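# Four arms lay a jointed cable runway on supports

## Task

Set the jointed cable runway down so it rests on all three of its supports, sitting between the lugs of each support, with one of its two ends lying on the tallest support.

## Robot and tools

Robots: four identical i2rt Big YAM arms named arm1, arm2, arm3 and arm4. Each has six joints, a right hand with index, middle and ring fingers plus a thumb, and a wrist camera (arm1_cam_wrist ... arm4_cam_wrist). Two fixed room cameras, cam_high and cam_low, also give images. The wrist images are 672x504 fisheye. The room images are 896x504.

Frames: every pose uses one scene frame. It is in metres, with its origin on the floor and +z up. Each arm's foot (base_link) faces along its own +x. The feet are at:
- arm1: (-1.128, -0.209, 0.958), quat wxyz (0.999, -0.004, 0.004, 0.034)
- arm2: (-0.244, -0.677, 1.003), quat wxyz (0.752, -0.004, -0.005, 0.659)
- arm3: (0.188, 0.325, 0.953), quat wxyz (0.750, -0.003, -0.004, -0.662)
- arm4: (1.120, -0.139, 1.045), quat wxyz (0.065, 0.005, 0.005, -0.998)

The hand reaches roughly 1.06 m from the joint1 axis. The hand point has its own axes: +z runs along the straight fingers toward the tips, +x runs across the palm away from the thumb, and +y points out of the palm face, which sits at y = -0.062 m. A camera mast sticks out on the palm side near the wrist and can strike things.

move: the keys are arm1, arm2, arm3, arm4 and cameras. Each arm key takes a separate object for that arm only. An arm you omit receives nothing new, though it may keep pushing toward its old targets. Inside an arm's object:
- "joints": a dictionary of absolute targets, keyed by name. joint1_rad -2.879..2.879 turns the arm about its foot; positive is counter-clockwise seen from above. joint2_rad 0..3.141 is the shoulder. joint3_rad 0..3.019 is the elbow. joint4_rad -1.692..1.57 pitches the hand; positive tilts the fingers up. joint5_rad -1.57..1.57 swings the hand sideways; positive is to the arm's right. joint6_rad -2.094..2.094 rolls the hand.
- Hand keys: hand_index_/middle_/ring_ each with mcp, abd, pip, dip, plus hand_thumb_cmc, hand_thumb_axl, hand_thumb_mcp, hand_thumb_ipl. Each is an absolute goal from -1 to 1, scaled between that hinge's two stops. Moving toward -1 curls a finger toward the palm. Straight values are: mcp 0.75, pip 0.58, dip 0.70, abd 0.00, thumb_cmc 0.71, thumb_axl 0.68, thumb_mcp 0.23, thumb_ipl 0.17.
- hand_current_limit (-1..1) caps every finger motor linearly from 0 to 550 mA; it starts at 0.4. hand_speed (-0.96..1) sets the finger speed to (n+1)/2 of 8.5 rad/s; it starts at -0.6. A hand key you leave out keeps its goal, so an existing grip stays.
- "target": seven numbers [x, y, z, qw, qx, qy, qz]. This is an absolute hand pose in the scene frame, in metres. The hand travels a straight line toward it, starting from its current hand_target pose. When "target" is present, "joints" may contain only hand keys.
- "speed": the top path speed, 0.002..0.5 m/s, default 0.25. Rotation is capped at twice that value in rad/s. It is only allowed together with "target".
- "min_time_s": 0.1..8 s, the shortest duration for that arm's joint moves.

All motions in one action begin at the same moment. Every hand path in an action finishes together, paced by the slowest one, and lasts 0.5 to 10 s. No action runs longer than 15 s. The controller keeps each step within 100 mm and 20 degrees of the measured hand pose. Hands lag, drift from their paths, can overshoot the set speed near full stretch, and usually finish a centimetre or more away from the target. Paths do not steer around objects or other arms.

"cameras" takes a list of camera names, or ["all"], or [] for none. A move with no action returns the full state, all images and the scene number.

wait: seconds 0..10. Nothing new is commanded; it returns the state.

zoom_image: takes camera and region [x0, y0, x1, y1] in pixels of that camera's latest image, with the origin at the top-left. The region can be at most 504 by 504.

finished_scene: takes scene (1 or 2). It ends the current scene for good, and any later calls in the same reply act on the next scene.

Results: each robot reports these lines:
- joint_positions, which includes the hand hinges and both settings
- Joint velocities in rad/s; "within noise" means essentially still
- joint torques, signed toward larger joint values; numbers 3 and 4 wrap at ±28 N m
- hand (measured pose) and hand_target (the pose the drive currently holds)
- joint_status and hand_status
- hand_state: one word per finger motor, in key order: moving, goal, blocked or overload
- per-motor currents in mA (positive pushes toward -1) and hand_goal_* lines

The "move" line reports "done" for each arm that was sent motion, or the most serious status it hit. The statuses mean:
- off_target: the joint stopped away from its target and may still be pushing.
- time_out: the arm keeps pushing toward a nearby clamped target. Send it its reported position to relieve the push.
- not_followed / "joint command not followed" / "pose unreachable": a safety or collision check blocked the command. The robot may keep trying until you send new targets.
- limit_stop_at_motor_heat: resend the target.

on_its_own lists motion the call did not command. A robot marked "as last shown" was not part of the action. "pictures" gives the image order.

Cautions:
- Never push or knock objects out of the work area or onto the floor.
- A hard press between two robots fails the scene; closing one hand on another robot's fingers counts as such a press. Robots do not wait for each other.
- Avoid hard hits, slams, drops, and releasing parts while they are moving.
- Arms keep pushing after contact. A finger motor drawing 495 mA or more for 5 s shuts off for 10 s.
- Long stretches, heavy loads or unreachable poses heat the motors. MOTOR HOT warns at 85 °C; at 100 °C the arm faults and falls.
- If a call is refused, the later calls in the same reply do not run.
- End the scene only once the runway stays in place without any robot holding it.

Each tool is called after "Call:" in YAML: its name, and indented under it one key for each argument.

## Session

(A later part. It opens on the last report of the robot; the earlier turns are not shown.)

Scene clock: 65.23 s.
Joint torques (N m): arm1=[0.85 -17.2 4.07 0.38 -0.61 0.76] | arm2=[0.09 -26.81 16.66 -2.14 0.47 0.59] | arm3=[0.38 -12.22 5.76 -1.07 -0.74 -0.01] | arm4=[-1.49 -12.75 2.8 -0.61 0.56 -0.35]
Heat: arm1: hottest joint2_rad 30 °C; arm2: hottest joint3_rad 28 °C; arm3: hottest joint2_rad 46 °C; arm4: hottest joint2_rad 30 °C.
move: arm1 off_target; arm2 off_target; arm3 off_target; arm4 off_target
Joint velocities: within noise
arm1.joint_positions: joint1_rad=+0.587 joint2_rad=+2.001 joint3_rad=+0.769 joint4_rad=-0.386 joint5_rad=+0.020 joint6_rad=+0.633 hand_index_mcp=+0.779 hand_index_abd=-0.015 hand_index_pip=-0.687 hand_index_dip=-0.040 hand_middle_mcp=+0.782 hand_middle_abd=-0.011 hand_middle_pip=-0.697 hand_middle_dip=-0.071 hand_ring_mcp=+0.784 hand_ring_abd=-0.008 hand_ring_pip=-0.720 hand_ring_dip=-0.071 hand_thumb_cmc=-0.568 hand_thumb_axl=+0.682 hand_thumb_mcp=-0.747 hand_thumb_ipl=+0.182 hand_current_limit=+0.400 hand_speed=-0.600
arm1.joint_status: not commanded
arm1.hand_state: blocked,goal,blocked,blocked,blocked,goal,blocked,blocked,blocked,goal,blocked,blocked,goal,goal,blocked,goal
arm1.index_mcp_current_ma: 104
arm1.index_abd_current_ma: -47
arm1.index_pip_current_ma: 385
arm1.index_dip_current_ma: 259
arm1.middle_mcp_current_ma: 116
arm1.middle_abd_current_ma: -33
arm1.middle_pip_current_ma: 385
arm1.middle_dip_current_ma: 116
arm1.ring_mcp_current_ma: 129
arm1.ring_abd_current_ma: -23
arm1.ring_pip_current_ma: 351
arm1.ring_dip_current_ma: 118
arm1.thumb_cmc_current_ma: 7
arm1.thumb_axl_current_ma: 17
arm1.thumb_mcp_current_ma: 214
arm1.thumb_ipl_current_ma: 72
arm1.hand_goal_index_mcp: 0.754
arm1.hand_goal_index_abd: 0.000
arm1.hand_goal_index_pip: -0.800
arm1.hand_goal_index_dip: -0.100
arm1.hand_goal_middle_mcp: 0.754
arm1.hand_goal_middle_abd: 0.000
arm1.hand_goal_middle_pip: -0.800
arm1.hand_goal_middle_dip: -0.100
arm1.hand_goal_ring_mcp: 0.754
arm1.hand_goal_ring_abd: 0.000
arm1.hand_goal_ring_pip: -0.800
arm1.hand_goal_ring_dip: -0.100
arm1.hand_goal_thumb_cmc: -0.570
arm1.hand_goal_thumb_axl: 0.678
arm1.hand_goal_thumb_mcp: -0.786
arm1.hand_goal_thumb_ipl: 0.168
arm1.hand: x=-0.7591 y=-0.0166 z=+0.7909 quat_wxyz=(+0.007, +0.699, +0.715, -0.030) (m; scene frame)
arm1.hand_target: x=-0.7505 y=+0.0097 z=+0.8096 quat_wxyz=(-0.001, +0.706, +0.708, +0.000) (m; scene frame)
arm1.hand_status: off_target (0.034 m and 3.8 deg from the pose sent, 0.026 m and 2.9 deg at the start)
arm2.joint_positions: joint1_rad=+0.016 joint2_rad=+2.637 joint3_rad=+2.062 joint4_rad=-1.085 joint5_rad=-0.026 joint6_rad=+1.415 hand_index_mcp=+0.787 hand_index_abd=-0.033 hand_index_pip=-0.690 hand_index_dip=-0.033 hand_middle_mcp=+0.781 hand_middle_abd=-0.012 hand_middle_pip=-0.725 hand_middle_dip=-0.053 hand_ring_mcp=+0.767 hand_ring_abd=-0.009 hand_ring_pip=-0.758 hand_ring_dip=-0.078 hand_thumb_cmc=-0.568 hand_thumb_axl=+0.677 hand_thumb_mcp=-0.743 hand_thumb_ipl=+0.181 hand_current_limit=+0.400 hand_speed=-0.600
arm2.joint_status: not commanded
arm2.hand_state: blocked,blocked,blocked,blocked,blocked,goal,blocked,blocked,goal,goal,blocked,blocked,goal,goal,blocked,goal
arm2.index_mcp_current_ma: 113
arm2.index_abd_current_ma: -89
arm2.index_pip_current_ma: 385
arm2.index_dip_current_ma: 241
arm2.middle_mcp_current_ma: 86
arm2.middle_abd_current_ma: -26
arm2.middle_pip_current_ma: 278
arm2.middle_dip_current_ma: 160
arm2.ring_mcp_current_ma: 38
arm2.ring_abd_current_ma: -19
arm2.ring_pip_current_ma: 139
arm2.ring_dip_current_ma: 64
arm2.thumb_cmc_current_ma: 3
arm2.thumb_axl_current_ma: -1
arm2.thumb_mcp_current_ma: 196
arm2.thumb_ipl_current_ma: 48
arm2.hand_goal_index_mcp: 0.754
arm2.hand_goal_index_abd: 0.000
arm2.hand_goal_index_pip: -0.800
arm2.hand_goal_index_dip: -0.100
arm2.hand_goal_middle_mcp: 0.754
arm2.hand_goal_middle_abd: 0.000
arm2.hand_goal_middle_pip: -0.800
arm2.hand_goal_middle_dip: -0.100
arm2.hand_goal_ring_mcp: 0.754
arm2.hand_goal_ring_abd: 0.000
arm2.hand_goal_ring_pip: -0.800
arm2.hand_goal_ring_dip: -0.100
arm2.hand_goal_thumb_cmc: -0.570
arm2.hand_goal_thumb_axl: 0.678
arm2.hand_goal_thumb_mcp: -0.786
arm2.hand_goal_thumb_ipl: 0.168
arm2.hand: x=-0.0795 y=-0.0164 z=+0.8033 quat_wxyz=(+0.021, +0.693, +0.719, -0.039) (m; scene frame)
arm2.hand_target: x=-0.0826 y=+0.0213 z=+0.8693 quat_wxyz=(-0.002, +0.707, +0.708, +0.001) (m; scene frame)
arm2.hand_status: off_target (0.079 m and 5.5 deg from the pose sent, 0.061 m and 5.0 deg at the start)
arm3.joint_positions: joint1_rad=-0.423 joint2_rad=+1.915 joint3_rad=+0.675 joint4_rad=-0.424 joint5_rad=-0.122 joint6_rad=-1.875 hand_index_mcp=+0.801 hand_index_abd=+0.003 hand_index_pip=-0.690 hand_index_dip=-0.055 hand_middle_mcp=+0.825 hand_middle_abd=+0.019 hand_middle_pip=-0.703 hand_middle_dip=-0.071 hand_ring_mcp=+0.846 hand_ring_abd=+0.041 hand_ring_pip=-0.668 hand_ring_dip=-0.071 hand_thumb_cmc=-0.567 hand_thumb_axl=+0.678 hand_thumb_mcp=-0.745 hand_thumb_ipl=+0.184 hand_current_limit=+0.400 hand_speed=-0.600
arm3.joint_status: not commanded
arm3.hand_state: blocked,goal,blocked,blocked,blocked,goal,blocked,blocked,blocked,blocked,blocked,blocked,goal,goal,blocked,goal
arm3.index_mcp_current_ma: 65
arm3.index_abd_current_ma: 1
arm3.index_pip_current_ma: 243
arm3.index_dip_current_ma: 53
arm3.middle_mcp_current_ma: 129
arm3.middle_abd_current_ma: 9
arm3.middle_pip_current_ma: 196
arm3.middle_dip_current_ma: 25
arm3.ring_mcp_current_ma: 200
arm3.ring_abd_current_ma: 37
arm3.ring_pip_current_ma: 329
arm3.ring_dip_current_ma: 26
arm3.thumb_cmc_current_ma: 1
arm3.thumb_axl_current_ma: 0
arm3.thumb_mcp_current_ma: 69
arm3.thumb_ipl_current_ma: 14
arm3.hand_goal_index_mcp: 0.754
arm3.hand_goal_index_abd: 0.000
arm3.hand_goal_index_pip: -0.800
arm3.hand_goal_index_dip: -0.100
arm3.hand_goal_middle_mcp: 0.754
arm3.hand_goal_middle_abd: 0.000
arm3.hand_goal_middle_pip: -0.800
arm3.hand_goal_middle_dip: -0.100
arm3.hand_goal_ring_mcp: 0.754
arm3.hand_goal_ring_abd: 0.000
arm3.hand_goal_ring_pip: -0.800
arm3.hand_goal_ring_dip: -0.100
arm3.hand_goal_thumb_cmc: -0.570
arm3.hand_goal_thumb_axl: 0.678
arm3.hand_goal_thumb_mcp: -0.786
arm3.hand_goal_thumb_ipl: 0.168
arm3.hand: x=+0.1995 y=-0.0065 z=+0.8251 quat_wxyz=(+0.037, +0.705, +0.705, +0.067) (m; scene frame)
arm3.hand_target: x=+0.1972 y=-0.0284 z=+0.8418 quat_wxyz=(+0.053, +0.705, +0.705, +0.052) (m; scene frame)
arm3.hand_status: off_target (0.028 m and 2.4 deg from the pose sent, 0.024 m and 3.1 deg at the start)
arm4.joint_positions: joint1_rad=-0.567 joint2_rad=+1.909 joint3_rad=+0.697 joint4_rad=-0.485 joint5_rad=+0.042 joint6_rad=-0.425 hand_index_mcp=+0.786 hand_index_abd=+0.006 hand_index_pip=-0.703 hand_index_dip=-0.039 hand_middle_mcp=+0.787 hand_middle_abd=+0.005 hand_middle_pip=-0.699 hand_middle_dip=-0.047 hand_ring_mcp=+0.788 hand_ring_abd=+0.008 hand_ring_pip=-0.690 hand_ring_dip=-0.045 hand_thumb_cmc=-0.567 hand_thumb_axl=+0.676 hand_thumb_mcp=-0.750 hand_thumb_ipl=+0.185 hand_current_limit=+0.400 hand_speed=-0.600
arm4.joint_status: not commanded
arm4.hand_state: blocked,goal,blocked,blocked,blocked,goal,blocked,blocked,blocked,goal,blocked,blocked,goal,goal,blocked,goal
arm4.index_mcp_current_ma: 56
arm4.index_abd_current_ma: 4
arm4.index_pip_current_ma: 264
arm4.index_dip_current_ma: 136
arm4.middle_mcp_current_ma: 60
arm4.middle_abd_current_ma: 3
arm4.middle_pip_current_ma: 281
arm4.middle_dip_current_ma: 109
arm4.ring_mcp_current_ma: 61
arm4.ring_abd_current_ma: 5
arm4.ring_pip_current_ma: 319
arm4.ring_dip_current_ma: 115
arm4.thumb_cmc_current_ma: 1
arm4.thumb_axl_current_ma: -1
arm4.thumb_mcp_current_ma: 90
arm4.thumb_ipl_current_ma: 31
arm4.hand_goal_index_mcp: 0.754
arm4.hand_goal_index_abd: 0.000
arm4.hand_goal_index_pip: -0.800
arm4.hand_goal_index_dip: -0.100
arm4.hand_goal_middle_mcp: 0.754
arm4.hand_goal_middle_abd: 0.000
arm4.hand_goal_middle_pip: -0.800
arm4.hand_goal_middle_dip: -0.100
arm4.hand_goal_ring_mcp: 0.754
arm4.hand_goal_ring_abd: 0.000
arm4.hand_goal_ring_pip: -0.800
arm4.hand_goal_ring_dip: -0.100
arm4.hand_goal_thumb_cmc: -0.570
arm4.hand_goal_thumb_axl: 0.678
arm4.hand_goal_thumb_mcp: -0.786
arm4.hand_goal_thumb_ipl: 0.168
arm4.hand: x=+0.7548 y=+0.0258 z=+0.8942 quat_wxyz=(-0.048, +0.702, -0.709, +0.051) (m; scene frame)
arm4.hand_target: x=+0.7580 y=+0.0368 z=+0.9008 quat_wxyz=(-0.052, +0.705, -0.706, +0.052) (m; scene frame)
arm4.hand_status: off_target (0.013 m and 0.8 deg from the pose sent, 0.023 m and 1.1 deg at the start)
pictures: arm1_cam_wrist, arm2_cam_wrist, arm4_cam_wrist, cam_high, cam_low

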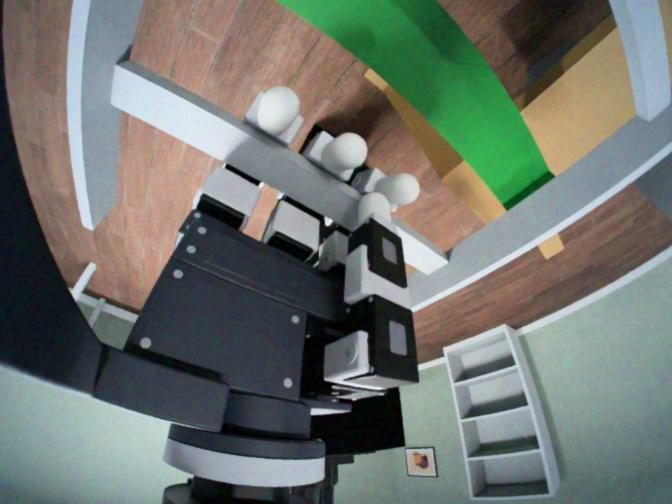

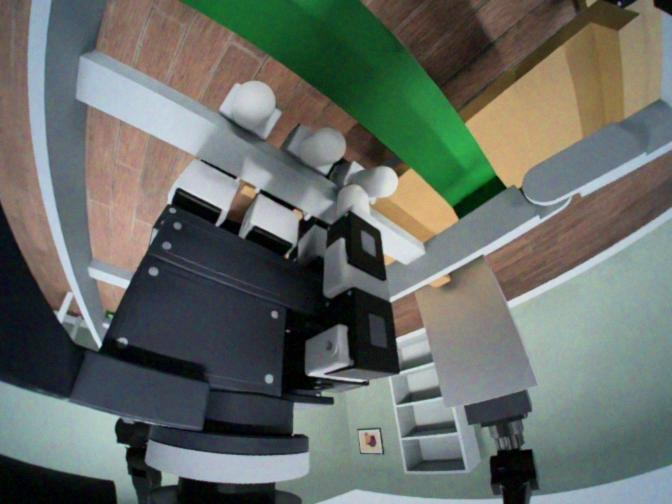

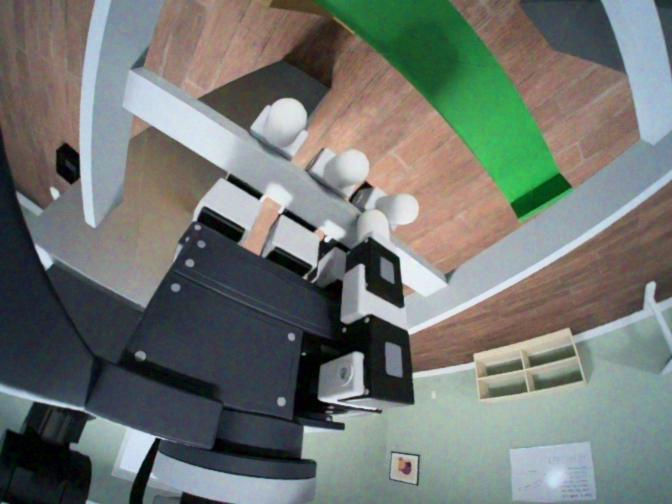

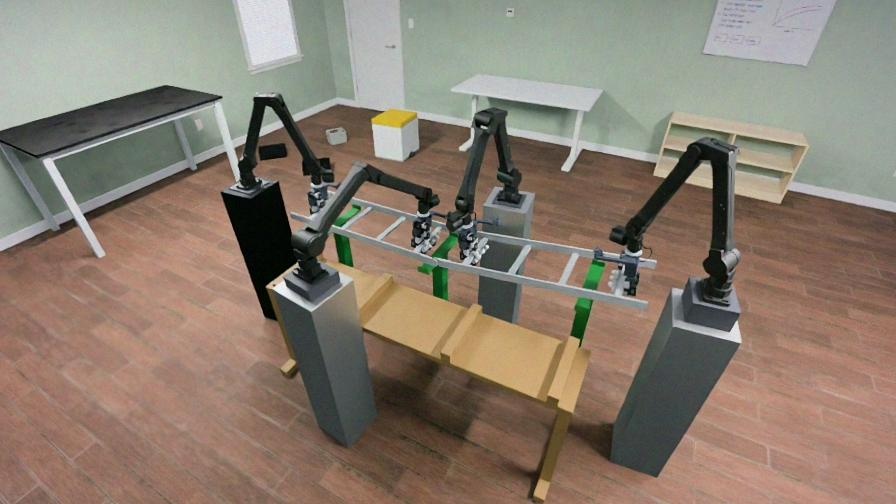

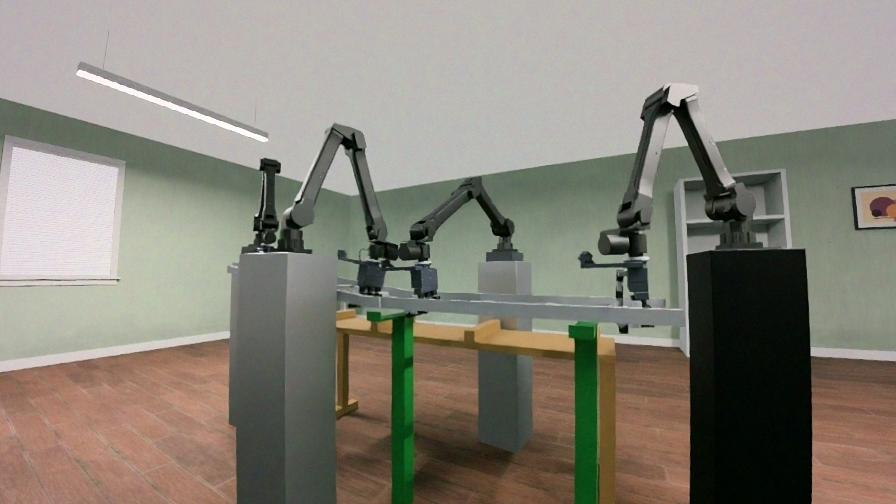

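Call:
move:
  arm1: {"target": [-0.75, 0.004, 0.807, 0, 0.7071, 0.7071, 0], "speed": 0.04}
  arm2: {"target": [-0.082, 0.021, 0.862, 0, 0.7071, 0.7071, 0], "speed": 0.04}
  arm3: {"target": [0.197, -0.033, 0.833, 0.0524, 0.7052, 0.7052, 0.0524], "speed": 0.04}
  arm4: {"target": [0.758, 0.031, 0.890, -0.0524, 0.7052, -0.7052, 0.0524], "speed": 0.04}
  cameras: ["cam_low", "cam_high", "arm1_cam_wrist", "arm4_cam_wrist", "arm2_cam_wrist"]

Call:
zoom_image:
  camera: "cam_low"
  region: [560, 305, 620, 345]

Call:
zoom_image:
  camera: "cam_high"
  region: [320, 195, 370, 245]

Call:
zoom_image:
  camera: "cam_high"
  region: [585, 245, 615, 275]

Call:
zoom_image:
  camera: "cam_high"
  region: [565, 285, 615, 325]

Call:
zoom_image:
  camera: "arm4_cam_wrist"
  region: [400, 80, 650, 260]

Call:
zoom_image:
  camera: "arm1_cam_wrist"
  region: [400, 80, 650, 260]

Scene clock: 75.00 s.
Joint torques (N m): arm1=[0.03 -17.44 3.36 0.57 -0.47 0.64] | arm2=[0.21 -27.28 15.13 -1.98 0.53 0.59] | arm3=[0.62 -12.04 6.27 -1.02 -0.81 0.04] | arm4=[-0.32 -12.86 2.28 -0.54 0.35 -0.21]
Heat: arm1: hottest joint2_rad 30 °C; arm2: hottest joint3_rad 30 °C; arm3: hottest joint2_rad 44 °C; arm4: hottest joint2_rad 30 °C.
move: arm1 off_target; arm2 off_target; arm3 off_target; arm4 done
Joint velocities: within noise
arm1.joint_positions: joint1_rad=+0.587 joint2_rad=+2.009 joint3_rad=+0.769 joint4_rad=-0.375 joint5_rad=+0.017 joint6_rad=+0.633 hand_index_mcp=+0.779 hand_index_abd=-0.015 hand_index_pip=-0.685 hand_index_dip=-0.041 hand_middle_mcp=+0.782 hand_middle_abd=-0.011 hand_middle_pip=-0.697 hand_middle_dip=-0.071 hand_ring_mcp=+0.784 hand_ring_abd=-0.008 hand_ring_pip=-0.720 hand_ring_dip=-0.071 hand_thumb_cmc=-0.568 hand_thumb_axl=+0.682 hand_thumb_mcp=-0.747 hand_thumb_ipl=+0.182 hand_current_limit=+0.400 hand_speed=-0.600
arm1.joint_status: not commanded
arm1.hand_state: blocked,goal,blocked,blocked,blocked,goal,blocked,blocked,blocked,goal,blocked,blocked,goal,goal,blocked,goal
arm1.index_mcp_current_ma: 104
arm1.index_abd_current_ma: -47
arm1.index_pip_current_ma: 385
arm1.index_dip_current_ma: 251
arm1.middle_mcp_current_ma: 116
arm1.middle_abd_current_ma: -33
arm1.middle_pip_current_ma: 385
arm1.middle_dip_current_ma: 116
arm1.ring_mcp_current_ma: 129
arm1.ring_abd_current_ma: -24
arm1.ring_pip_current_ma: 351
arm1.ring_dip_current_ma: 114
arm1.thumb_cmc_current_ma: 7
arm1.thumb_axl_current_ma: 17
arm1.thumb_mcp_current_ma: 214
arm1.thumb_ipl_current_ma: 73
arm1.hand_goal_index_mcp: 0.754
arm1.hand_goal_index_abd: 0.000
arm1.hand_goal_index_pip: -0.800
arm1.hand_goal_index_dip: -0.100
arm1.hand_goal_middle_mcp: 0.754
arm1.hand_goal_middle_abd: 0.000
arm1.hand_goal_middle_pip: -0.800
arm1.hand_goal_middle_dip: -0.100
arm1.hand_goal_ring_mcp: 0.754
arm1.hand_goal_ring_abd: 0.000
arm1.hand_goal_ring_pip: -0.800
arm1.hand_goal_ring_dip: -0.100
arm1.hand_goal_thumb_cmc: -0.570
arm1.hand_goal_thumb_axl: 0.678
arm1.hand_goal_thumb_mcp: -0.786
arm1.hand_goal_thumb_ipl: 0.168
arm1.hand: x=-0.7590 y=-0.0159 z=+0.7884 quat_wxyz=(+0.005, +0.699, +0.715, -0.029) (m; scene frame)
arm1.hand_target: x=-0.7502 y=+0.0039 z=+0.8066 quat_wxyz=(-0.001, +0.706, +0.708, +0.000) (m; scene frame)
arm1.hand_status: off_target (0.029 m and 3.6 deg from the pose sent, 0.028 m and 3.8 deg at the start)
arm2.joint_positions: joint1_rad=+0.016 joint2_rad=+2.646 joint3_rad=+2.062 joint4_rad=-1.069 joint5_rad=-0.027 joint6_rad=+1.415 hand_index_mcp=+0.787 hand_index_abd=-0.033 hand_index_pip=-0.688 hand_index_dip=-0.037 hand_middle_mcp=+0.781 hand_middle_abd=-0.012 hand_middle_pip=-0.725 hand_middle_dip=-0.054 hand_ring_mcp=+0.771 hand_ring_abd=-0.009 hand_ring_pip=-0.758 hand_ring_dip=-0.078 hand_thumb_cmc=-0.568 hand_thumb_axl=+0.677 hand_thumb_mcp=-0.743 hand_thumb_ipl=+0.181 hand_current_limit=+0.400 hand_speed=-0.600
arm2.joint_status: not commanded
arm2.hand_state: blocked,blocked,blocked,blocked,blocked,goal,blocked,blocked,goal,goal,blocked,blocked,goal,goal,blocked,goal
arm2.index_mcp_current_ma: 113
arm2.index_abd_current_ma: -89
arm2.index_pip_current_ma: 385
arm2.index_dip_current_ma: 224
arm2.middle_mcp_current_ma: 88
arm2.middle_abd_current_ma: -26
arm2.middle_pip_current_ma: 278
arm2.middle_dip_current_ma: 154
arm2.ring_mcp_current_ma: 49
arm2.ring_abd_current_ma: -19
arm2.ring_pip_current_ma: 139
arm2.ring_dip_current_ma: 64
arm2.thumb_cmc_current_ma: 3
arm2.thumb_axl_current_ma: -1
arm2.thumb_mcp_current_ma: 196
arm2.thumb_ipl_current_ma: 48
arm2.hand_goal_index_mcp: 0.754
arm2.hand_goal_index_abd: 0.000
arm2.hand_goal_index_pip: -0.800
arm2.hand_goal_index_dip: -0.100
arm2.hand_goal_middle_mcp: 0.754
arm2.hand_goal_middle_abd: 0.000
arm2.hand_goal_middle_pip: -0.800
arm2.hand_goal_middle_dip: -0.100
arm2.hand_goal_ring_mcp: 0.754
arm2.hand_goal_ring_abd: 0.000
arm2.hand_goal_ring_pip: -0.800
arm2.hand_goal_ring_dip: -0.100
arm2.hand_goal_thumb_cmc: -0.570
arm2.hand_goal_thumb_axl: 0.678
arm2.hand_goal_thumb_mcp: -0.786
arm2.hand_goal_thumb_ipl: 0.168
arm2.hand: x=-0.0795 y=-0.0154 z=+0.7967 quat_wxyz=(+0.019, +0.693, +0.719, -0.036) (m; scene frame)
arm2.hand_target: x=-0.0823 y=+0.0183 z=+0.8609 quat_wxyz=(-0.002, +0.707, +0.707, +0.000) (m; scene frame)
arm2.hand_status: off_target (0.075 m and 5.1 deg from the pose sent, 0.069 m and 5.5 deg at the start)
arm3.joint_positions: joint1_rad=-0.423 joint2_rad=+1.942 joint3_rad=+0.678 joint4_rad=-0.404 joint5_rad=-0.121 joint6_rad=-1.875 hand_index_mcp=+0.801 hand_index_abd=+0.003 hand_index_pip=-0.690 hand_index_dip=-0.055 hand_middle_mcp=+0.825 hand_middle_abd=+0.019 hand_middle_pip=-0.703 hand_middle_dip=-0.071 hand_ring_mcp=+0.846 hand_ring_abd=+0.041 hand_ring_pip=-0.668 hand_ring_dip=-0.071 hand_thumb_cmc=-0.567 hand_thumb_axl=+0.678 hand_thumb_mcp=-0.745 hand_thumb_ipl=+0.184 hand_current_limit=+0.400 hand_speed=-0.600
arm3.joint_status: not commanded
arm3.hand_state: blocked,goal,blocked,blocked,blocked,goal,blocked,blocked,blocked,blocked,blocked,blocked,goal,goal,blocked,goal
arm3.index_mcp_current_ma: 65
arm3.index_abd_current_ma: 1
arm3.index_pip_current_ma: 243
arm3.index_dip_current_ma: 53
arm3.middle_mcp_current_ma: 129
arm3.middle_abd_current_ma: 9
arm3.middle_pip_current_ma: 196
arm3.middle_dip_current_ma: 25
arm3.ring_mcp_current_ma: 200
arm3.ring_abd_current_ma: 37
arm3.ring_pip_current_ma: 329
arm3.ring_dip_current_ma: 26
arm3.thumb_cmc_current_ma: 1
arm3.thumb_axl_current_ma: 0
arm3.thumb_mcp_current_ma: 69
arm3.thumb_ipl_current_ma: 14
arm3.hand_goal_index_mcp: 0.754
arm3.hand_goal_index_abd: 0.000
arm3.hand_goal_index_pip: -0.800
arm3.hand_goal_index_dip: -0.100
arm3.hand_goal_middle_mcp: 0.754
arm3.hand_goal_middle_abd: 0.000
arm3.hand_goal_middle_pip: -0.800
arm3.hand_goal_middle_dip: -0.100
arm3.hand_goal_ring_mcp: 0.754
arm3.hand_goal_ring_abd: 0.000
arm3.hand_goal_ring_pip: -0.800
arm3.hand_goal_ring_dip: -0.100
arm3.hand_goal_thumb_cmc: -0.570
arm3.hand_goal_thumb_axl: 0.678
arm3.hand_goal_thumb_mcp: -0.786
arm3.hand_goal_thumb_ipl: 0.168
arm3.hand: x=+0.1996 y=-0.0058 z=+0.8170 quat_wxyz=(+0.035, +0.705, +0.705, +0.068) (m; scene frame)
arm3.hand_target: x=+0.1971 y=-0.0322 z=+0.8332 quat_wxyz=(+0.053, +0.705, +0.705, +0.052) (m; scene frame)
arm3.hand_status: off_target (0.032 m and 2.6 deg from the pose sent, 0.028 m and 2.4 deg at the start)
arm4.joint_positions: joint1_rad=-0.567 joint2_rad=+1.940 joint3_rad=+0.697 joint4_rad=-0.450 joint5_rad=+0.044 joint6_rad=-0.425 hand_index_mcp=+0.786 hand_index_abd=+0.006 hand_index_pip=-0.703 hand_index_dip=-0.039 hand_middle_mcp=+0.787 hand_middle_abd=+0.005 hand_middle_pip=-0.699 hand_middle_dip=-0.047 hand_ring_mcp=+0.788 hand_ring_abd=+0.008 hand_ring_pip=-0.690 hand_ring_dip=-0.045 hand_thumb_cmc=-0.567 hand_thumb_axl=+0.676 hand_thumb_mcp=-0.750 hand_thumb_ipl=+0.185 hand_current_limit=+0.400 hand_speed=-0.600
arm4.joint_status: not commanded
arm4.hand_state: blocked,goal,blocked,blocked,blocked,goal,blocked,blocked,blocked,goal,blocked,blocked,goal,goal,blocked,goal
arm4.index_mcp_current_ma: 56
arm4.index_abd_current_ma: 4
arm4.index_pip_current_ma: 264
arm4.index_dip_current_ma: 136
arm4.middle_mcp_current_ma: 60
arm4.middle_abd_current_ma: 3
arm4.middle_pip_current_ma: 281
arm4.middle_dip_current_ma: 109
arm4.ring_mcp_current_ma: 61
arm4.ring_abd_current_ma: 5
arm4.ring_pip_current_ma: 319
arm4.ring_dip_current_ma: 115
arm4.thumb_cmc_current_ma: 1
arm4.thumb_axl_current_ma: -1
arm4.thumb_mcp_current_ma: 90
arm4.thumb_ipl_current_ma: 31
arm4.hand_goal_index_mcp: 0.754
arm4.hand_goal_index_abd: 0.000
arm4.hand_goal_index_pip: -0.800
arm4.hand_goal_index_dip: -0.100
arm4.hand_goal_middle_mcp: 0.754
arm4.hand_goal_middle_abd: 0.000
arm4.hand_goal_middle_pip: -0.800
arm4.hand_goal_middle_dip: -0.100
arm4.hand_goal_ring_mcp: 0.754
arm4.hand_goal_ring_abd: 0.000
arm4.hand_goal_ring_pip: -0.800
arm4.hand_goal_ring_dip: -0.100
arm4.hand_goal_thumb_cmc: -0.570
arm4.hand_goal_thumb_axl: 0.678
arm4.hand_goal_thumb_mcp: -0.786
arm4.hand_goal_thumb_ipl: 0.168
arm4.hand: x=+0.7550 y=+0.0263 z=+0.8843 quat_wxyz=(-0.048, +0.702, -0.709, +0.049) (m; scene frame)
arm4.hand_target: x=+0.7579 y=+0.0309 z=+0.8899 quat_wxyz=(-0.052, +0.705, -0.705, +0.052) (m; scene frame)
arm4.hand_status: done (0.008 m and 0.8 deg from the pose sent, 0.007 m and 0.7 deg at the start)
pictures: arm1_cam_wrist, arm2_cam_wrist, arm4_cam_wrist, cam_high, cam_low

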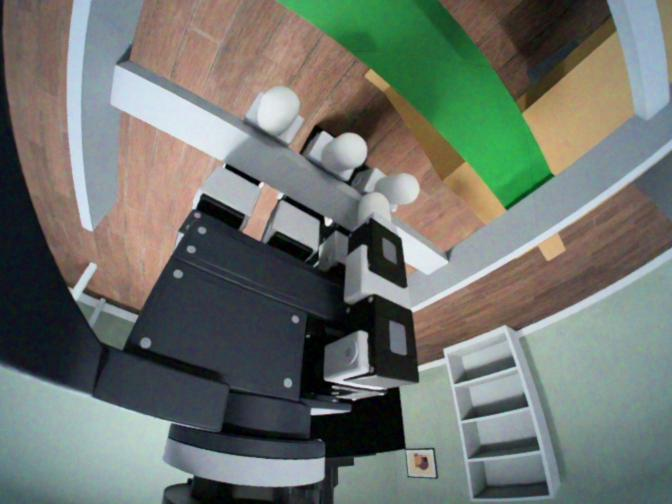

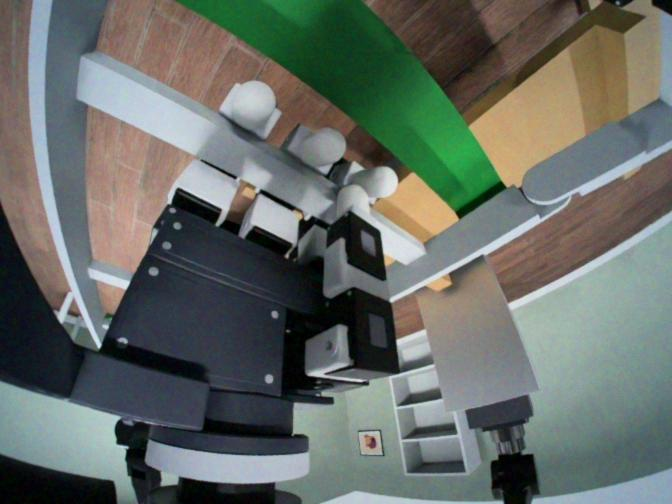

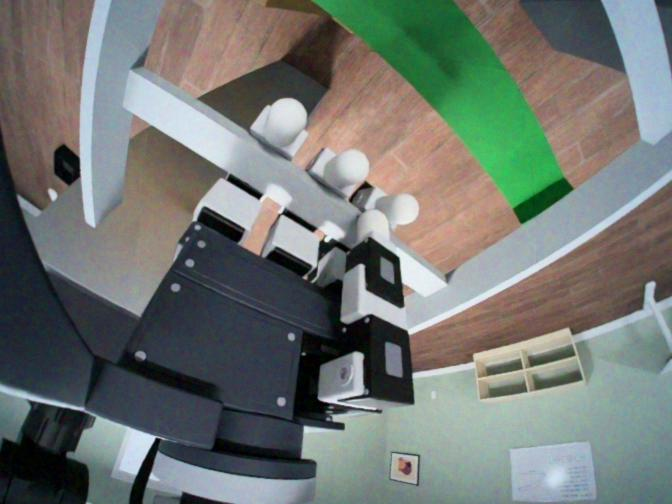

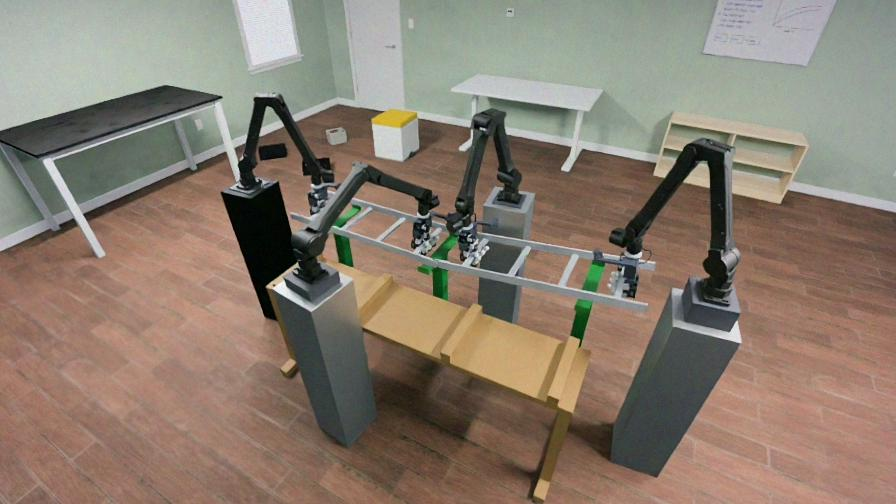

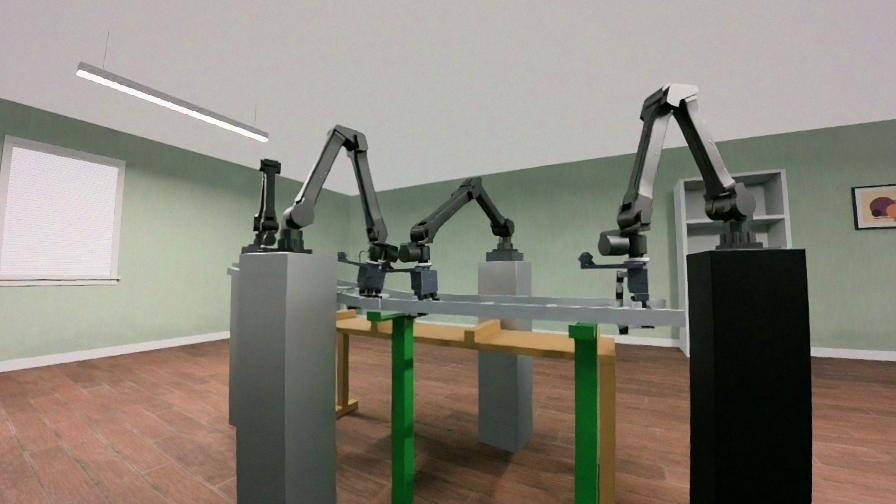

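Scaled by 8.400 from the camera's 896x504 image, which has a finer 1280x720 frame.

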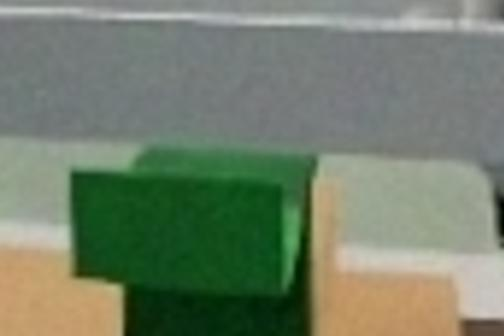

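Scaled by 10.080 from the camera's 896x504 image, which has a finer 1280x720 frame.

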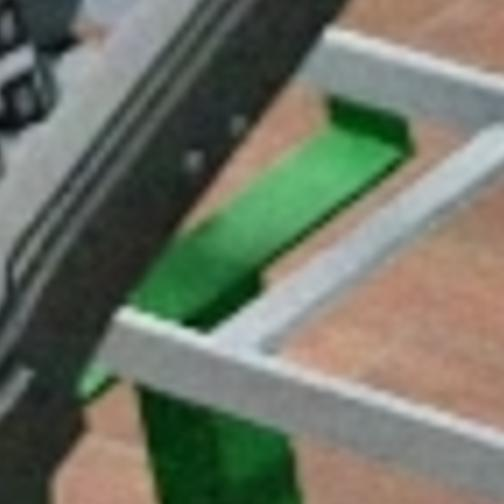

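Scaled by 16.800 from the camera's 896x504 image, which has a finer 1280x720 frame.

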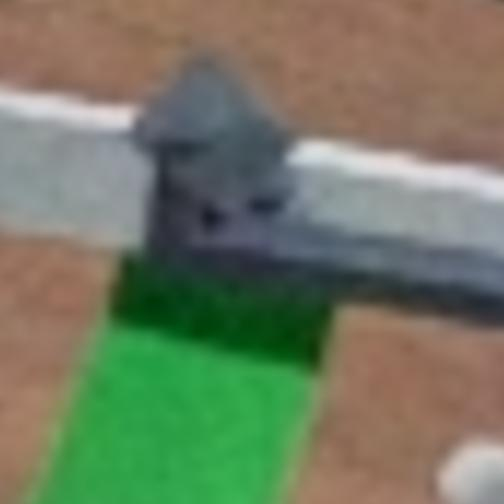

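Scaled by 10.080 from the camera's 896x504 image, which has a finer 1280x720 frame.

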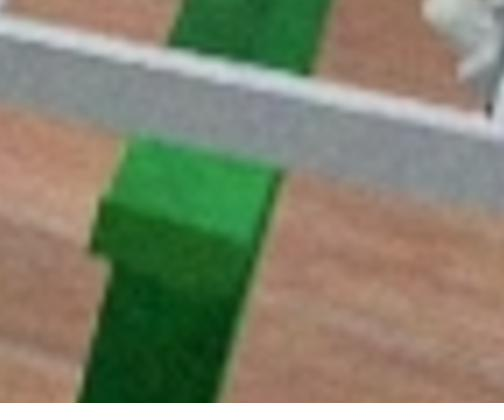

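Scaled by 2.016 from the camera's 672x504 image, which has a finer 960x720 frame.

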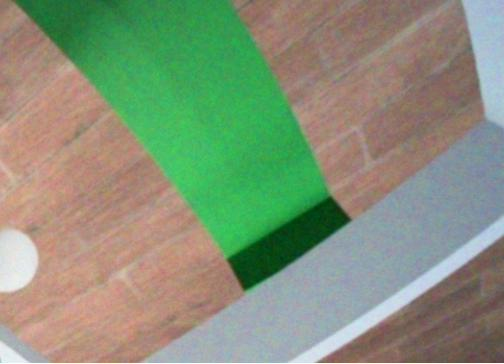

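Scaled by 2.016 from the camera's 672x504 image, which has a finer 960x720 frame.

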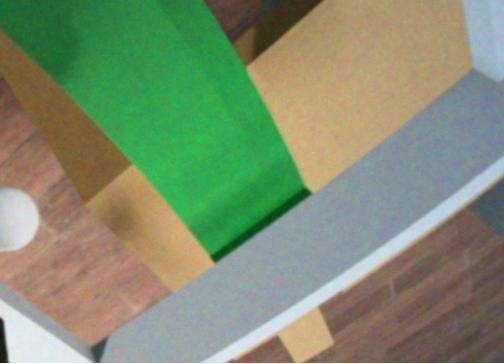

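Call:
zoom_image:
  camera: "arm2_cam_wrist"
  region: [380, 80, 630, 260]

Call:
zoom_image:
  camera: "cam_high"
  region: [415, 255, 465, 300]

Call:
zoom_image:
  camera: "cam_low"
  region: [360, 295, 420, 335]

Scaled by 2.016 from the camera's 672x504 image, which has a finer 960x720 frame.

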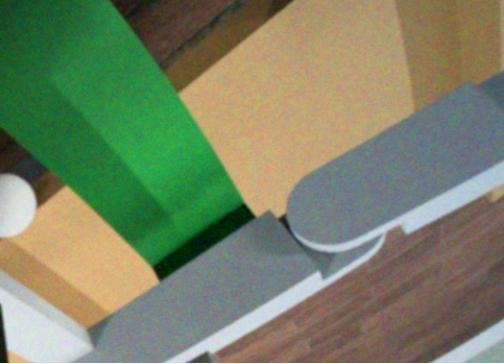

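Scaled by 10.080 from the camera's 896x504 image, which has a finer 1280x720 frame.

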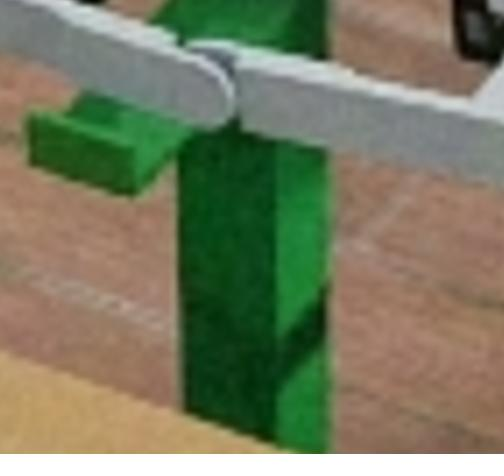

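Scaled by 8.400 from the camera's 896x504 image, which has a finer 1280x720 frame.

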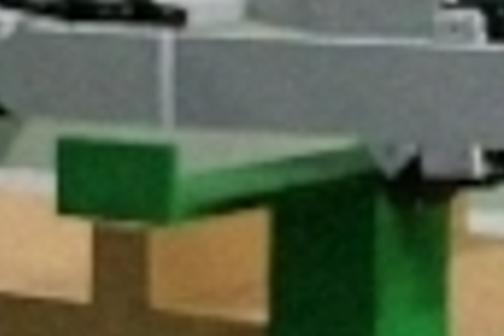

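Call:
move:
  arm1: {"target": [-0.75, -0.006, 0.809, 0, 0.7071, 0.7071, 0], "speed": 0.04}
  arm2: {"target": [-0.082, 0.009, 0.862, 0, 0.7071, 0.7071, 0], "speed": 0.04}
  arm3: {"target": [0.197, -0.040, 0.833, 0.0524, 0.7052, 0.7052, 0.0524], "speed": 0.04}
  arm4: {"target": [0.758, 0.015, 0.890, -0.0524, 0.7052, -0.7052, 0.0524], "speed": 0.04}
  cameras: ["cam_low", "cam_high", "arm1_cam_wrist", "arm4_cam_wrist", "arm2_cam_wrist"]

Call:
zoom_image:
  camera: "cam_high"
  region: [320, 195, 370, 245]

Call:
zoom_image:
  camera: "arm4_cam_wrist"
  region: [400, 80, 650, 260]

Call:
zoom_image:
  camera: "arm1_cam_wrist"
  region: [400, 80, 650, 260]

Call:
zoom_image:
  camera: "arm2_cam_wrist"
  region: [380, 80, 630, 260]

Scene clock: 77.30 s.
Joint torques (N m): arm1=[-1.03 -18.37 2.21 0.75 -0.14 0.42] | arm2=[0.03 -29.39 10.61 -1.09 0.61 0.55] | arm3=[1.2 -12.92 6.37 -1.36 -0.8 0.07] | arm4=[0.56 -13.27 1.31 -0.28 0.01 -0.14]
Heat: arm1: hottest joint2_rad 30 °C; arm2: hottest joint3_rad 30 °C; arm3: hottest joint2_rad 44 °C; arm4: hottest joint2_rad 30 °C.
move: arm1 off_target; arm2 off_target; arm3 off_target; arm4 done
Joint velocities: within noise
arm1.joint_positions: joint1_rad=+0.582 joint2_rad=+2.009 joint3_rad=+0.767 joint4_rad=-0.373 joint5_rad=+0.008 joint6_rad=+0.632 hand_index_mcp=+0.779 hand_index_abd=-0.015 hand_index_pip=-0.685 hand_index_dip=-0.042 hand_middle_mcp=+0.782 hand_middle_abd=-0.011 hand_middle_pip=-0.697 hand_middle_dip=-0.071 hand_ring_mcp=+0.784 hand_ring_abd=-0.008 hand_ring_pip=-0.720 hand_ring_dip=-0.072 hand_thumb_cmc=-0.568 hand_thumb_axl=+0.682 hand_thumb_mcp=-0.747 hand_thumb_ipl=+0.182 hand_current_limit=+0.400 hand_speed=-0.600
arm1.joint_status: not commanded
arm1.hand_state: blocked,goal,blocked,blocked,blocked,goal,blocked,blocked,blocked,goal,blocked,blocked,goal,goal,blocked,goal
arm1.index_mcp_current_ma: 104
arm1.index_abd_current_ma: -47
arm1.index_pip_current_ma: 385
arm1.index_dip_current_ma: 249
arm1.middle_mcp_current_ma: 116
arm1.middle_abd_current_ma: -33
arm1.middle_pip_current_ma: 385
arm1.middle_dip_current_ma: 116
arm1.ring_mcp_current_ma: 129
arm1.ring_abd_current_ma: -24
arm1.ring_pip_current_ma: 351
arm1.ring_dip_current_ma: 113
arm1.thumb_cmc_current_ma: 7
arm1.thumb_axl_current_ma: 17
arm1.thumb_mcp_current_ma: 214
arm1.thumb_ipl_current_ma: 73
arm1.hand_goal_index_mcp: 0.754
arm1.hand_goal_index_abd: 0.000
arm1.hand_goal_index_pip: -0.800
arm1.hand_goal_index_dip: -0.100
arm1.hand_goal_middle_mcp: 0.754
arm1.hand_goal_middle_abd: 0.000
arm1.hand_goal_middle_pip: -0.800
arm1.hand_goal_middle_dip: -0.100
arm1.hand_goal_ring_mcp: 0.754
arm1.hand_goal_ring_abd: 0.000
arm1.hand_goal_ring_pip: -0.800
arm1.hand_goal_ring_dip: -0.100
arm1.hand_goal_thumb_cmc: -0.570
arm1.hand_goal_thumb_axl: 0.678
arm1.hand_goal_thumb_mcp: -0.786
arm1.hand_goal_thumb_ipl: 0.168
arm1.hand: x=-0.7596 y=-0.0170 z=+0.7875 quat_wxyz=(+0.001, +0.700, +0.713, -0.028) (m; scene frame)
arm1.hand_target: x=-0.7500 y=-0.0062 z=+0.8082 quat_wxyz=(+0.000, +0.707, +0.707, +0.000) (m; scene frame)
arm1.hand_status: off_target (0.026 m and 3.4 deg from the pose sent, 0.025 m and 3.6 deg at the start)
arm2.joint_positions: joint1_rad=+0.016 joint2_rad=+2.646 joint3_rad=+2.049 joint4_rad=-1.056 joint5_rad=-0.029 joint6_rad=+1.418 hand_index_mcp=+0.789 hand_index_abd=-0.035 hand_index_pip=-0.687 hand_index_dip=-0.038 hand_middle_mcp=+0.781 hand_middle_abd=-0.012 hand_middle_pip=-0.725 hand_middle_dip=-0.056 hand_ring_mcp=+0.769 hand_ring_abd=-0.009 hand_ring_pip=-0.761 hand_ring_dip=-0.079 hand_thumb_cmc=-0.568 hand_thumb_axl=+0.678 hand_thumb_mcp=-0.743 hand_thumb_ipl=+0.181 hand_current_limit=+0.400 hand_speed=-0.600
arm2.joint_status: not commanded
arm2.hand_state: blocked,blocked,blocked,blocked,blocked,goal,blocked,blocked,goal,goal,blocked,blocked,goal,goal,blocked,goal
arm2.index_mcp_current_ma: 120
arm2.index_abd_current_ma: -94
arm2.index_pip_current_ma: 385
arm2.index_dip_current_ma: 221
arm2.middle_mcp_current_ma: 89
arm2.middle_abd_current_ma: -27
arm2.middle_pip_current_ma: 278
arm2.middle_dip_current_ma: 145
arm2.ring_mcp_current_ma: 43
arm2.ring_abd_current_ma: -19
arm2.ring_pip_current_ma: 127
arm2.ring_dip_current_ma: 61
arm2.thumb_cmc_current_ma: 3
arm2.thumb_axl_current_ma: 0
arm2.thumb_mcp_current_ma: 196
arm2.thumb_ipl_current_ma: 48
arm2.hand_goal_index_mcp: 0.754
arm2.hand_goal_index_abd: 0.000
arm2.hand_goal_index_pip: -0.800
arm2.hand_goal_index_dip: -0.100
arm2.hand_goal_middle_mcp: 0.754
arm2.hand_goal_middle_abd: 0.000
arm2.hand_goal_middle_pip: -0.800
arm2.hand_goal_middle_dip: -0.100
arm2.hand_goal_ring_mcp: 0.754
arm2.hand_goal_ring_abd: 0.000
arm2.hand_goal_ring_pip: -0.800
arm2.hand_goal_ring_dip: -0.100
arm2.hand_goal_thumb_cmc: -0.570
arm2.hand_goal_thumb_axl: 0.678
arm2.hand_goal_thumb_mcp: -0.786
arm2.hand_goal_thumb_ipl: 0.168
arm2.hand: x=-0.0801 y=-0.0182 z=+0.7926 quat_wxyz=(+0.018, +0.694, +0.718, -0.037) (m; scene frame)
arm2.hand_target: x=-0.0819 y=+0.0077 z=+0.8592 quat_wxyz=(-0.001, +0.707, +0.707, -0.001) (m; scene frame)
arm2.hand_status: off_target (0.075 m and 5.1 deg from the pose sent, 0.070 m and 5.1 deg at the start)
arm3.joint_positions: joint1_rad=-0.422 joint2_rad=+1.960 joint3_rad=+0.695 joint4_rad=-0.404 joint5_rad=-0.122 joint6_rad=-1.872 hand_index_mcp=+0.801 hand_index_abd=+0.004 hand_index_pip=-0.690 hand_index_dip=-0.055 hand_middle_mcp=+0.825 hand_middle_abd=+0.019 hand_middle_pip=-0.703 hand_middle_dip=-0.071 hand_ring_mcp=+0.846 hand_ring_abd=+0.041 hand_ring_pip=-0.668 hand_ring_dip=-0.071 hand_thumb_cmc=-0.567 hand_thumb_axl=+0.678 hand_thumb_mcp=-0.745 hand_thumb_ipl=+0.184 hand_current_limit=+0.400 hand_speed=-0.600
arm3.joint_status: not commanded
arm3.hand_state: blocked,goal,blocked,blocked,blocked,goal,blocked,blocked,blocked,blocked,blocked,blocked,goal,goal,blocked,goal
arm3.index_mcp_current_ma: 65
arm3.index_abd_current_ma: 1
arm3.index_pip_current_ma: 243
arm3.index_dip_current_ma: 53
arm3.middle_mcp_current_ma: 129
arm3.middle_abd_current_ma: 9
arm3.middle_pip_current_ma: 196
arm3.middle_dip_current_ma: 25
arm3.ring_mcp_current_ma: 200
arm3.ring_abd_current_ma: 36
arm3.ring_pip_current_ma: 329
arm3.ring_dip_current_ma: 26
arm3.thumb_cmc_current_ma: 1
arm3.thumb_axl_current_ma: 0
arm3.thumb_mcp_current_ma: 69
arm3.thumb_ipl_current_ma: 14
arm3.hand_goal_index_mcp: 0.754
arm3.hand_goal_index_abd: 0.000
arm3.hand_goal_index_pip: -0.800
arm3.hand_goal_index_dip: -0.100
arm3.hand_goal_middle_mcp: 0.754
arm3.hand_goal_middle_abd: 0.000
arm3.hand_goal_middle_pip: -0.800
arm3.hand_goal_middle_dip: -0.100
arm3.hand_goal_ring_mcp: 0.754
arm3.hand_goal_ring_abd: 0.000
arm3.hand_goal_ring_pip: -0.800
arm3.hand_goal_ring_dip: -0.100
arm3.hand_goal_thumb_cmc: -0.570
arm3.hand_goal_thumb_axl: 0.678
arm3.hand_goal_thumb_mcp: -0.786
arm3.hand_goal_thumb_ipl: 0.168
arm3.hand: x=+0.1986 y=-0.0109 z=+0.8133 quat_wxyz=(+0.035, +0.706, +0.704, +0.069) (m; scene frame)
arm3.hand_target: x=+0.1973 y=-0.0390 z=+0.8330 quat_wxyz=(+0.053, +0.705, +0.705, +0.052) (m; scene frame)
arm3.hand_status: off_target (0.035 m and 2.7 deg from the pose sent, 0.038 m and 2.6 deg at the start)
arm4.joint_positions: joint1_rad=-0.535 joint2_rad=+1.940 joint3_rad=+0.692 joint4_rad=-0.448 joint5_rad=+0.046 joint6_rad=-0.388 hand_index_mcp=+0.786 hand_index_abd=+0.006 hand_index_pip=-0.703 hand_index_dip=-0.039 hand_middle_mcp=+0.787 hand_middle_abd=+0.005 hand_middle_pip=-0.699 hand_middle_dip=-0.047 hand_ring_mcp=+0.788 hand_ring_abd=+0.008 hand_ring_pip=-0.690 hand_ring_dip=-0.045 hand_thumb_cmc=-0.567 hand_thumb_axl=+0.676 hand_thumb_mcp=-0.750 hand_thumb_ipl=+0.185 hand_current_limit=+0.400 hand_speed=-0.600
arm4.joint_status: not commanded
arm4.hand_state: blocked,goal,blocked,blocked,blocked,goal,blocked,blocked,blocked,goal,blocked,blocked,goal,goal,blocked,goal
arm4.index_mcp_current_ma: 56
arm4.index_abd_current_ma: 4
arm4.index_pip_current_ma: 264
arm4.index_dip_current_ma: 136
arm4.middle_mcp_current_ma: 60
arm4.middle_abd_current_ma: 3
arm4.middle_pip_current_ma: 281
arm4.middle_dip_current_ma: 109
arm4.ring_mcp_current_ma: 61
arm4.ring_abd_current_ma: 5
arm4.ring_pip_current_ma: 319
arm4.ring_dip_current_ma: 115
arm4.thumb_cmc_current_ma: 1
arm4.thumb_axl_current_ma: -1
arm4.thumb_mcp_current_ma: 90
arm4.thumb_ipl_current_ma: 31
arm4.hand_goal_index_mcp: 0.754
arm4.hand_goal_index_abd: 0.000
arm4.hand_goal_index_pip: -0.800
arm4.hand_goal_index_dip: -0.100
arm4.hand_goal_middle_mcp: 0.754
arm4.hand_goal_middle_abd: 0.000
arm4.hand_goal_middle_pip: -0.800
arm4.hand_goal_middle_dip: -0.100
arm4.hand_goal_ring_mcp: 0.754
arm4.hand_goal_ring_abd: 0.000
arm4.hand_goal_ring_pip: -0.800
arm4.hand_goal_ring_dip: -0.100
arm4.hand_goal_thumb_cmc: -0.570
arm4.hand_goal_thumb_axl: 0.678
arm4.hand_goal_thumb_mcp: -0.786
arm4.hand_goal_thumb_ipl: 0.168
arm4.hand: x=+0.7533 y=+0.0172 z=+0.8836 quat_wxyz=(-0.051, +0.700, -0.710, +0.048) (m; scene frame)
arm4.hand_target: x=+0.7579 y=+0.0150 z=+0.8897 quat_wxyz=(-0.052, +0.705, -0.705, +0.052) (m; scene frame)
arm4.hand_status: done (0.008 m and 0.9 deg from the pose sent, 0.013 m and 0.8 deg at the start)
pictures: arm1_cam_wrist, arm2_cam_wrist, arm4_cam_wrist, cam_high, cam_low

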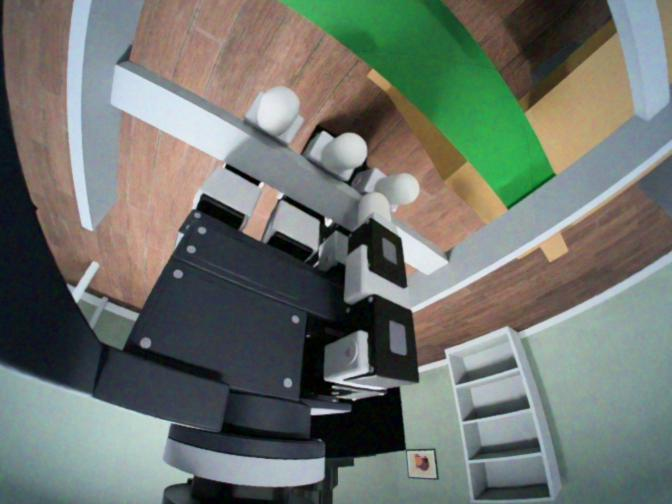

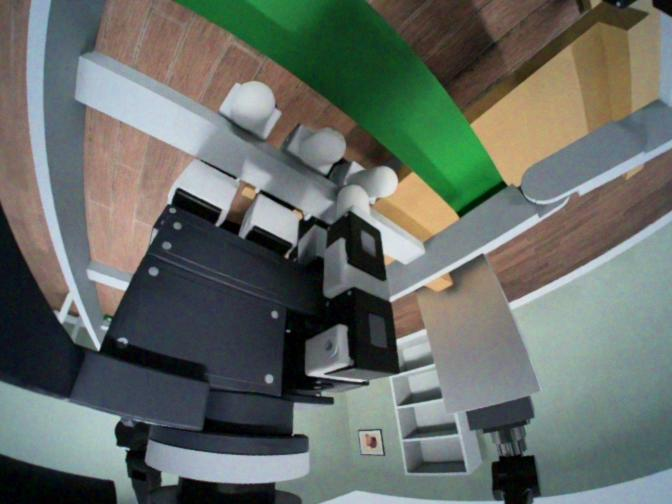

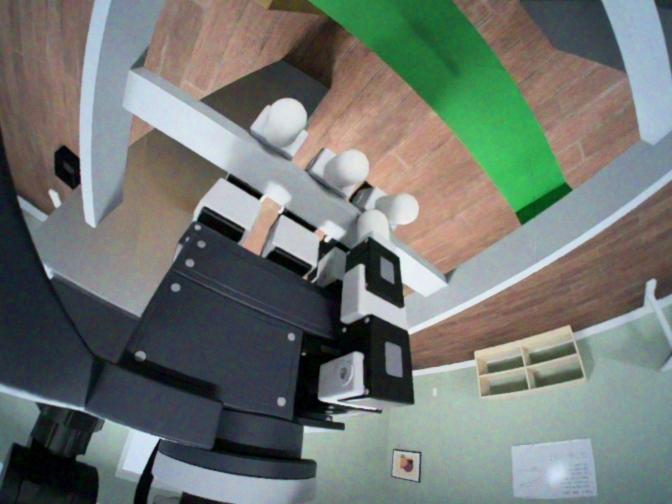

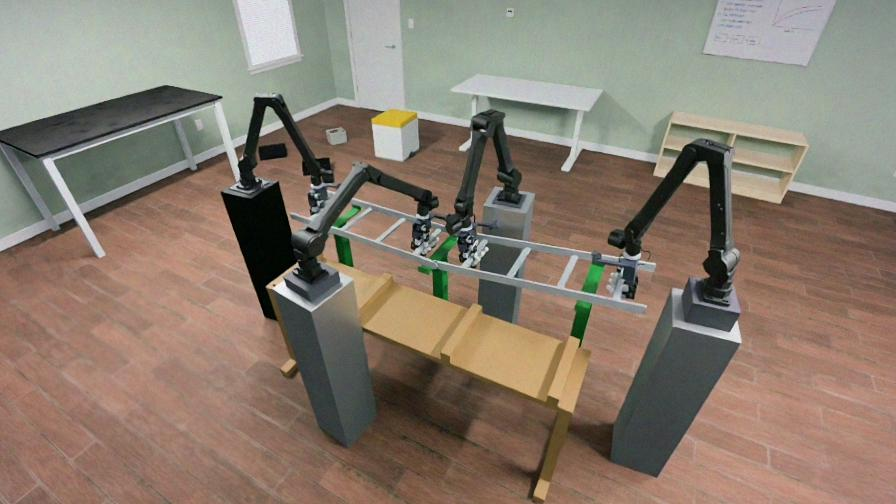

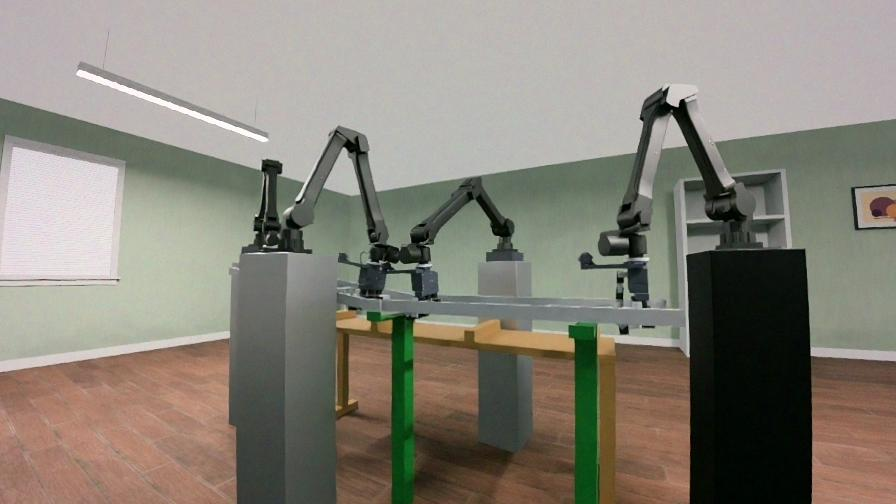

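Scaled by 10.080 from the camera's 896x504 image, which has a finer 1280x720 frame.

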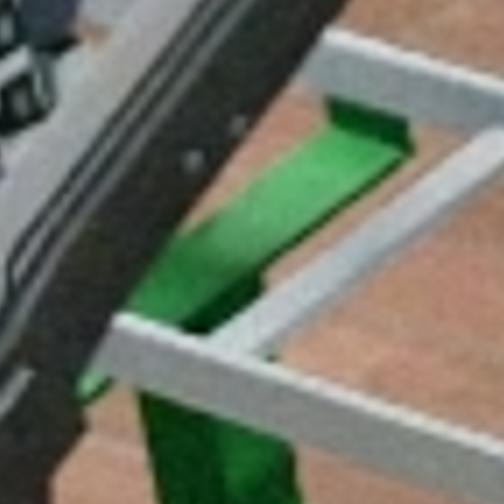

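Scaled by 2.016 from the camera's 672x504 image, which has a finer 960x720 frame.

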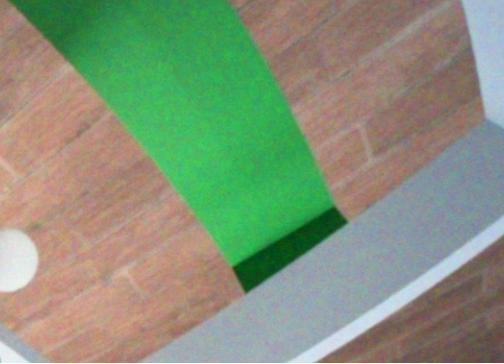

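Scaled by 2.016 from the camera's 672x504 image, which has a finer 960x720 frame.

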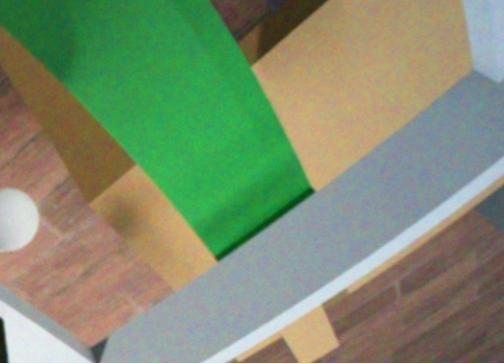

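Scaled by 2.016 from the camera's 672x504 image, which has a finer 960x720 frame.

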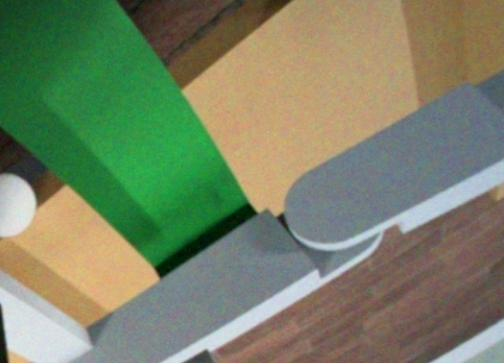

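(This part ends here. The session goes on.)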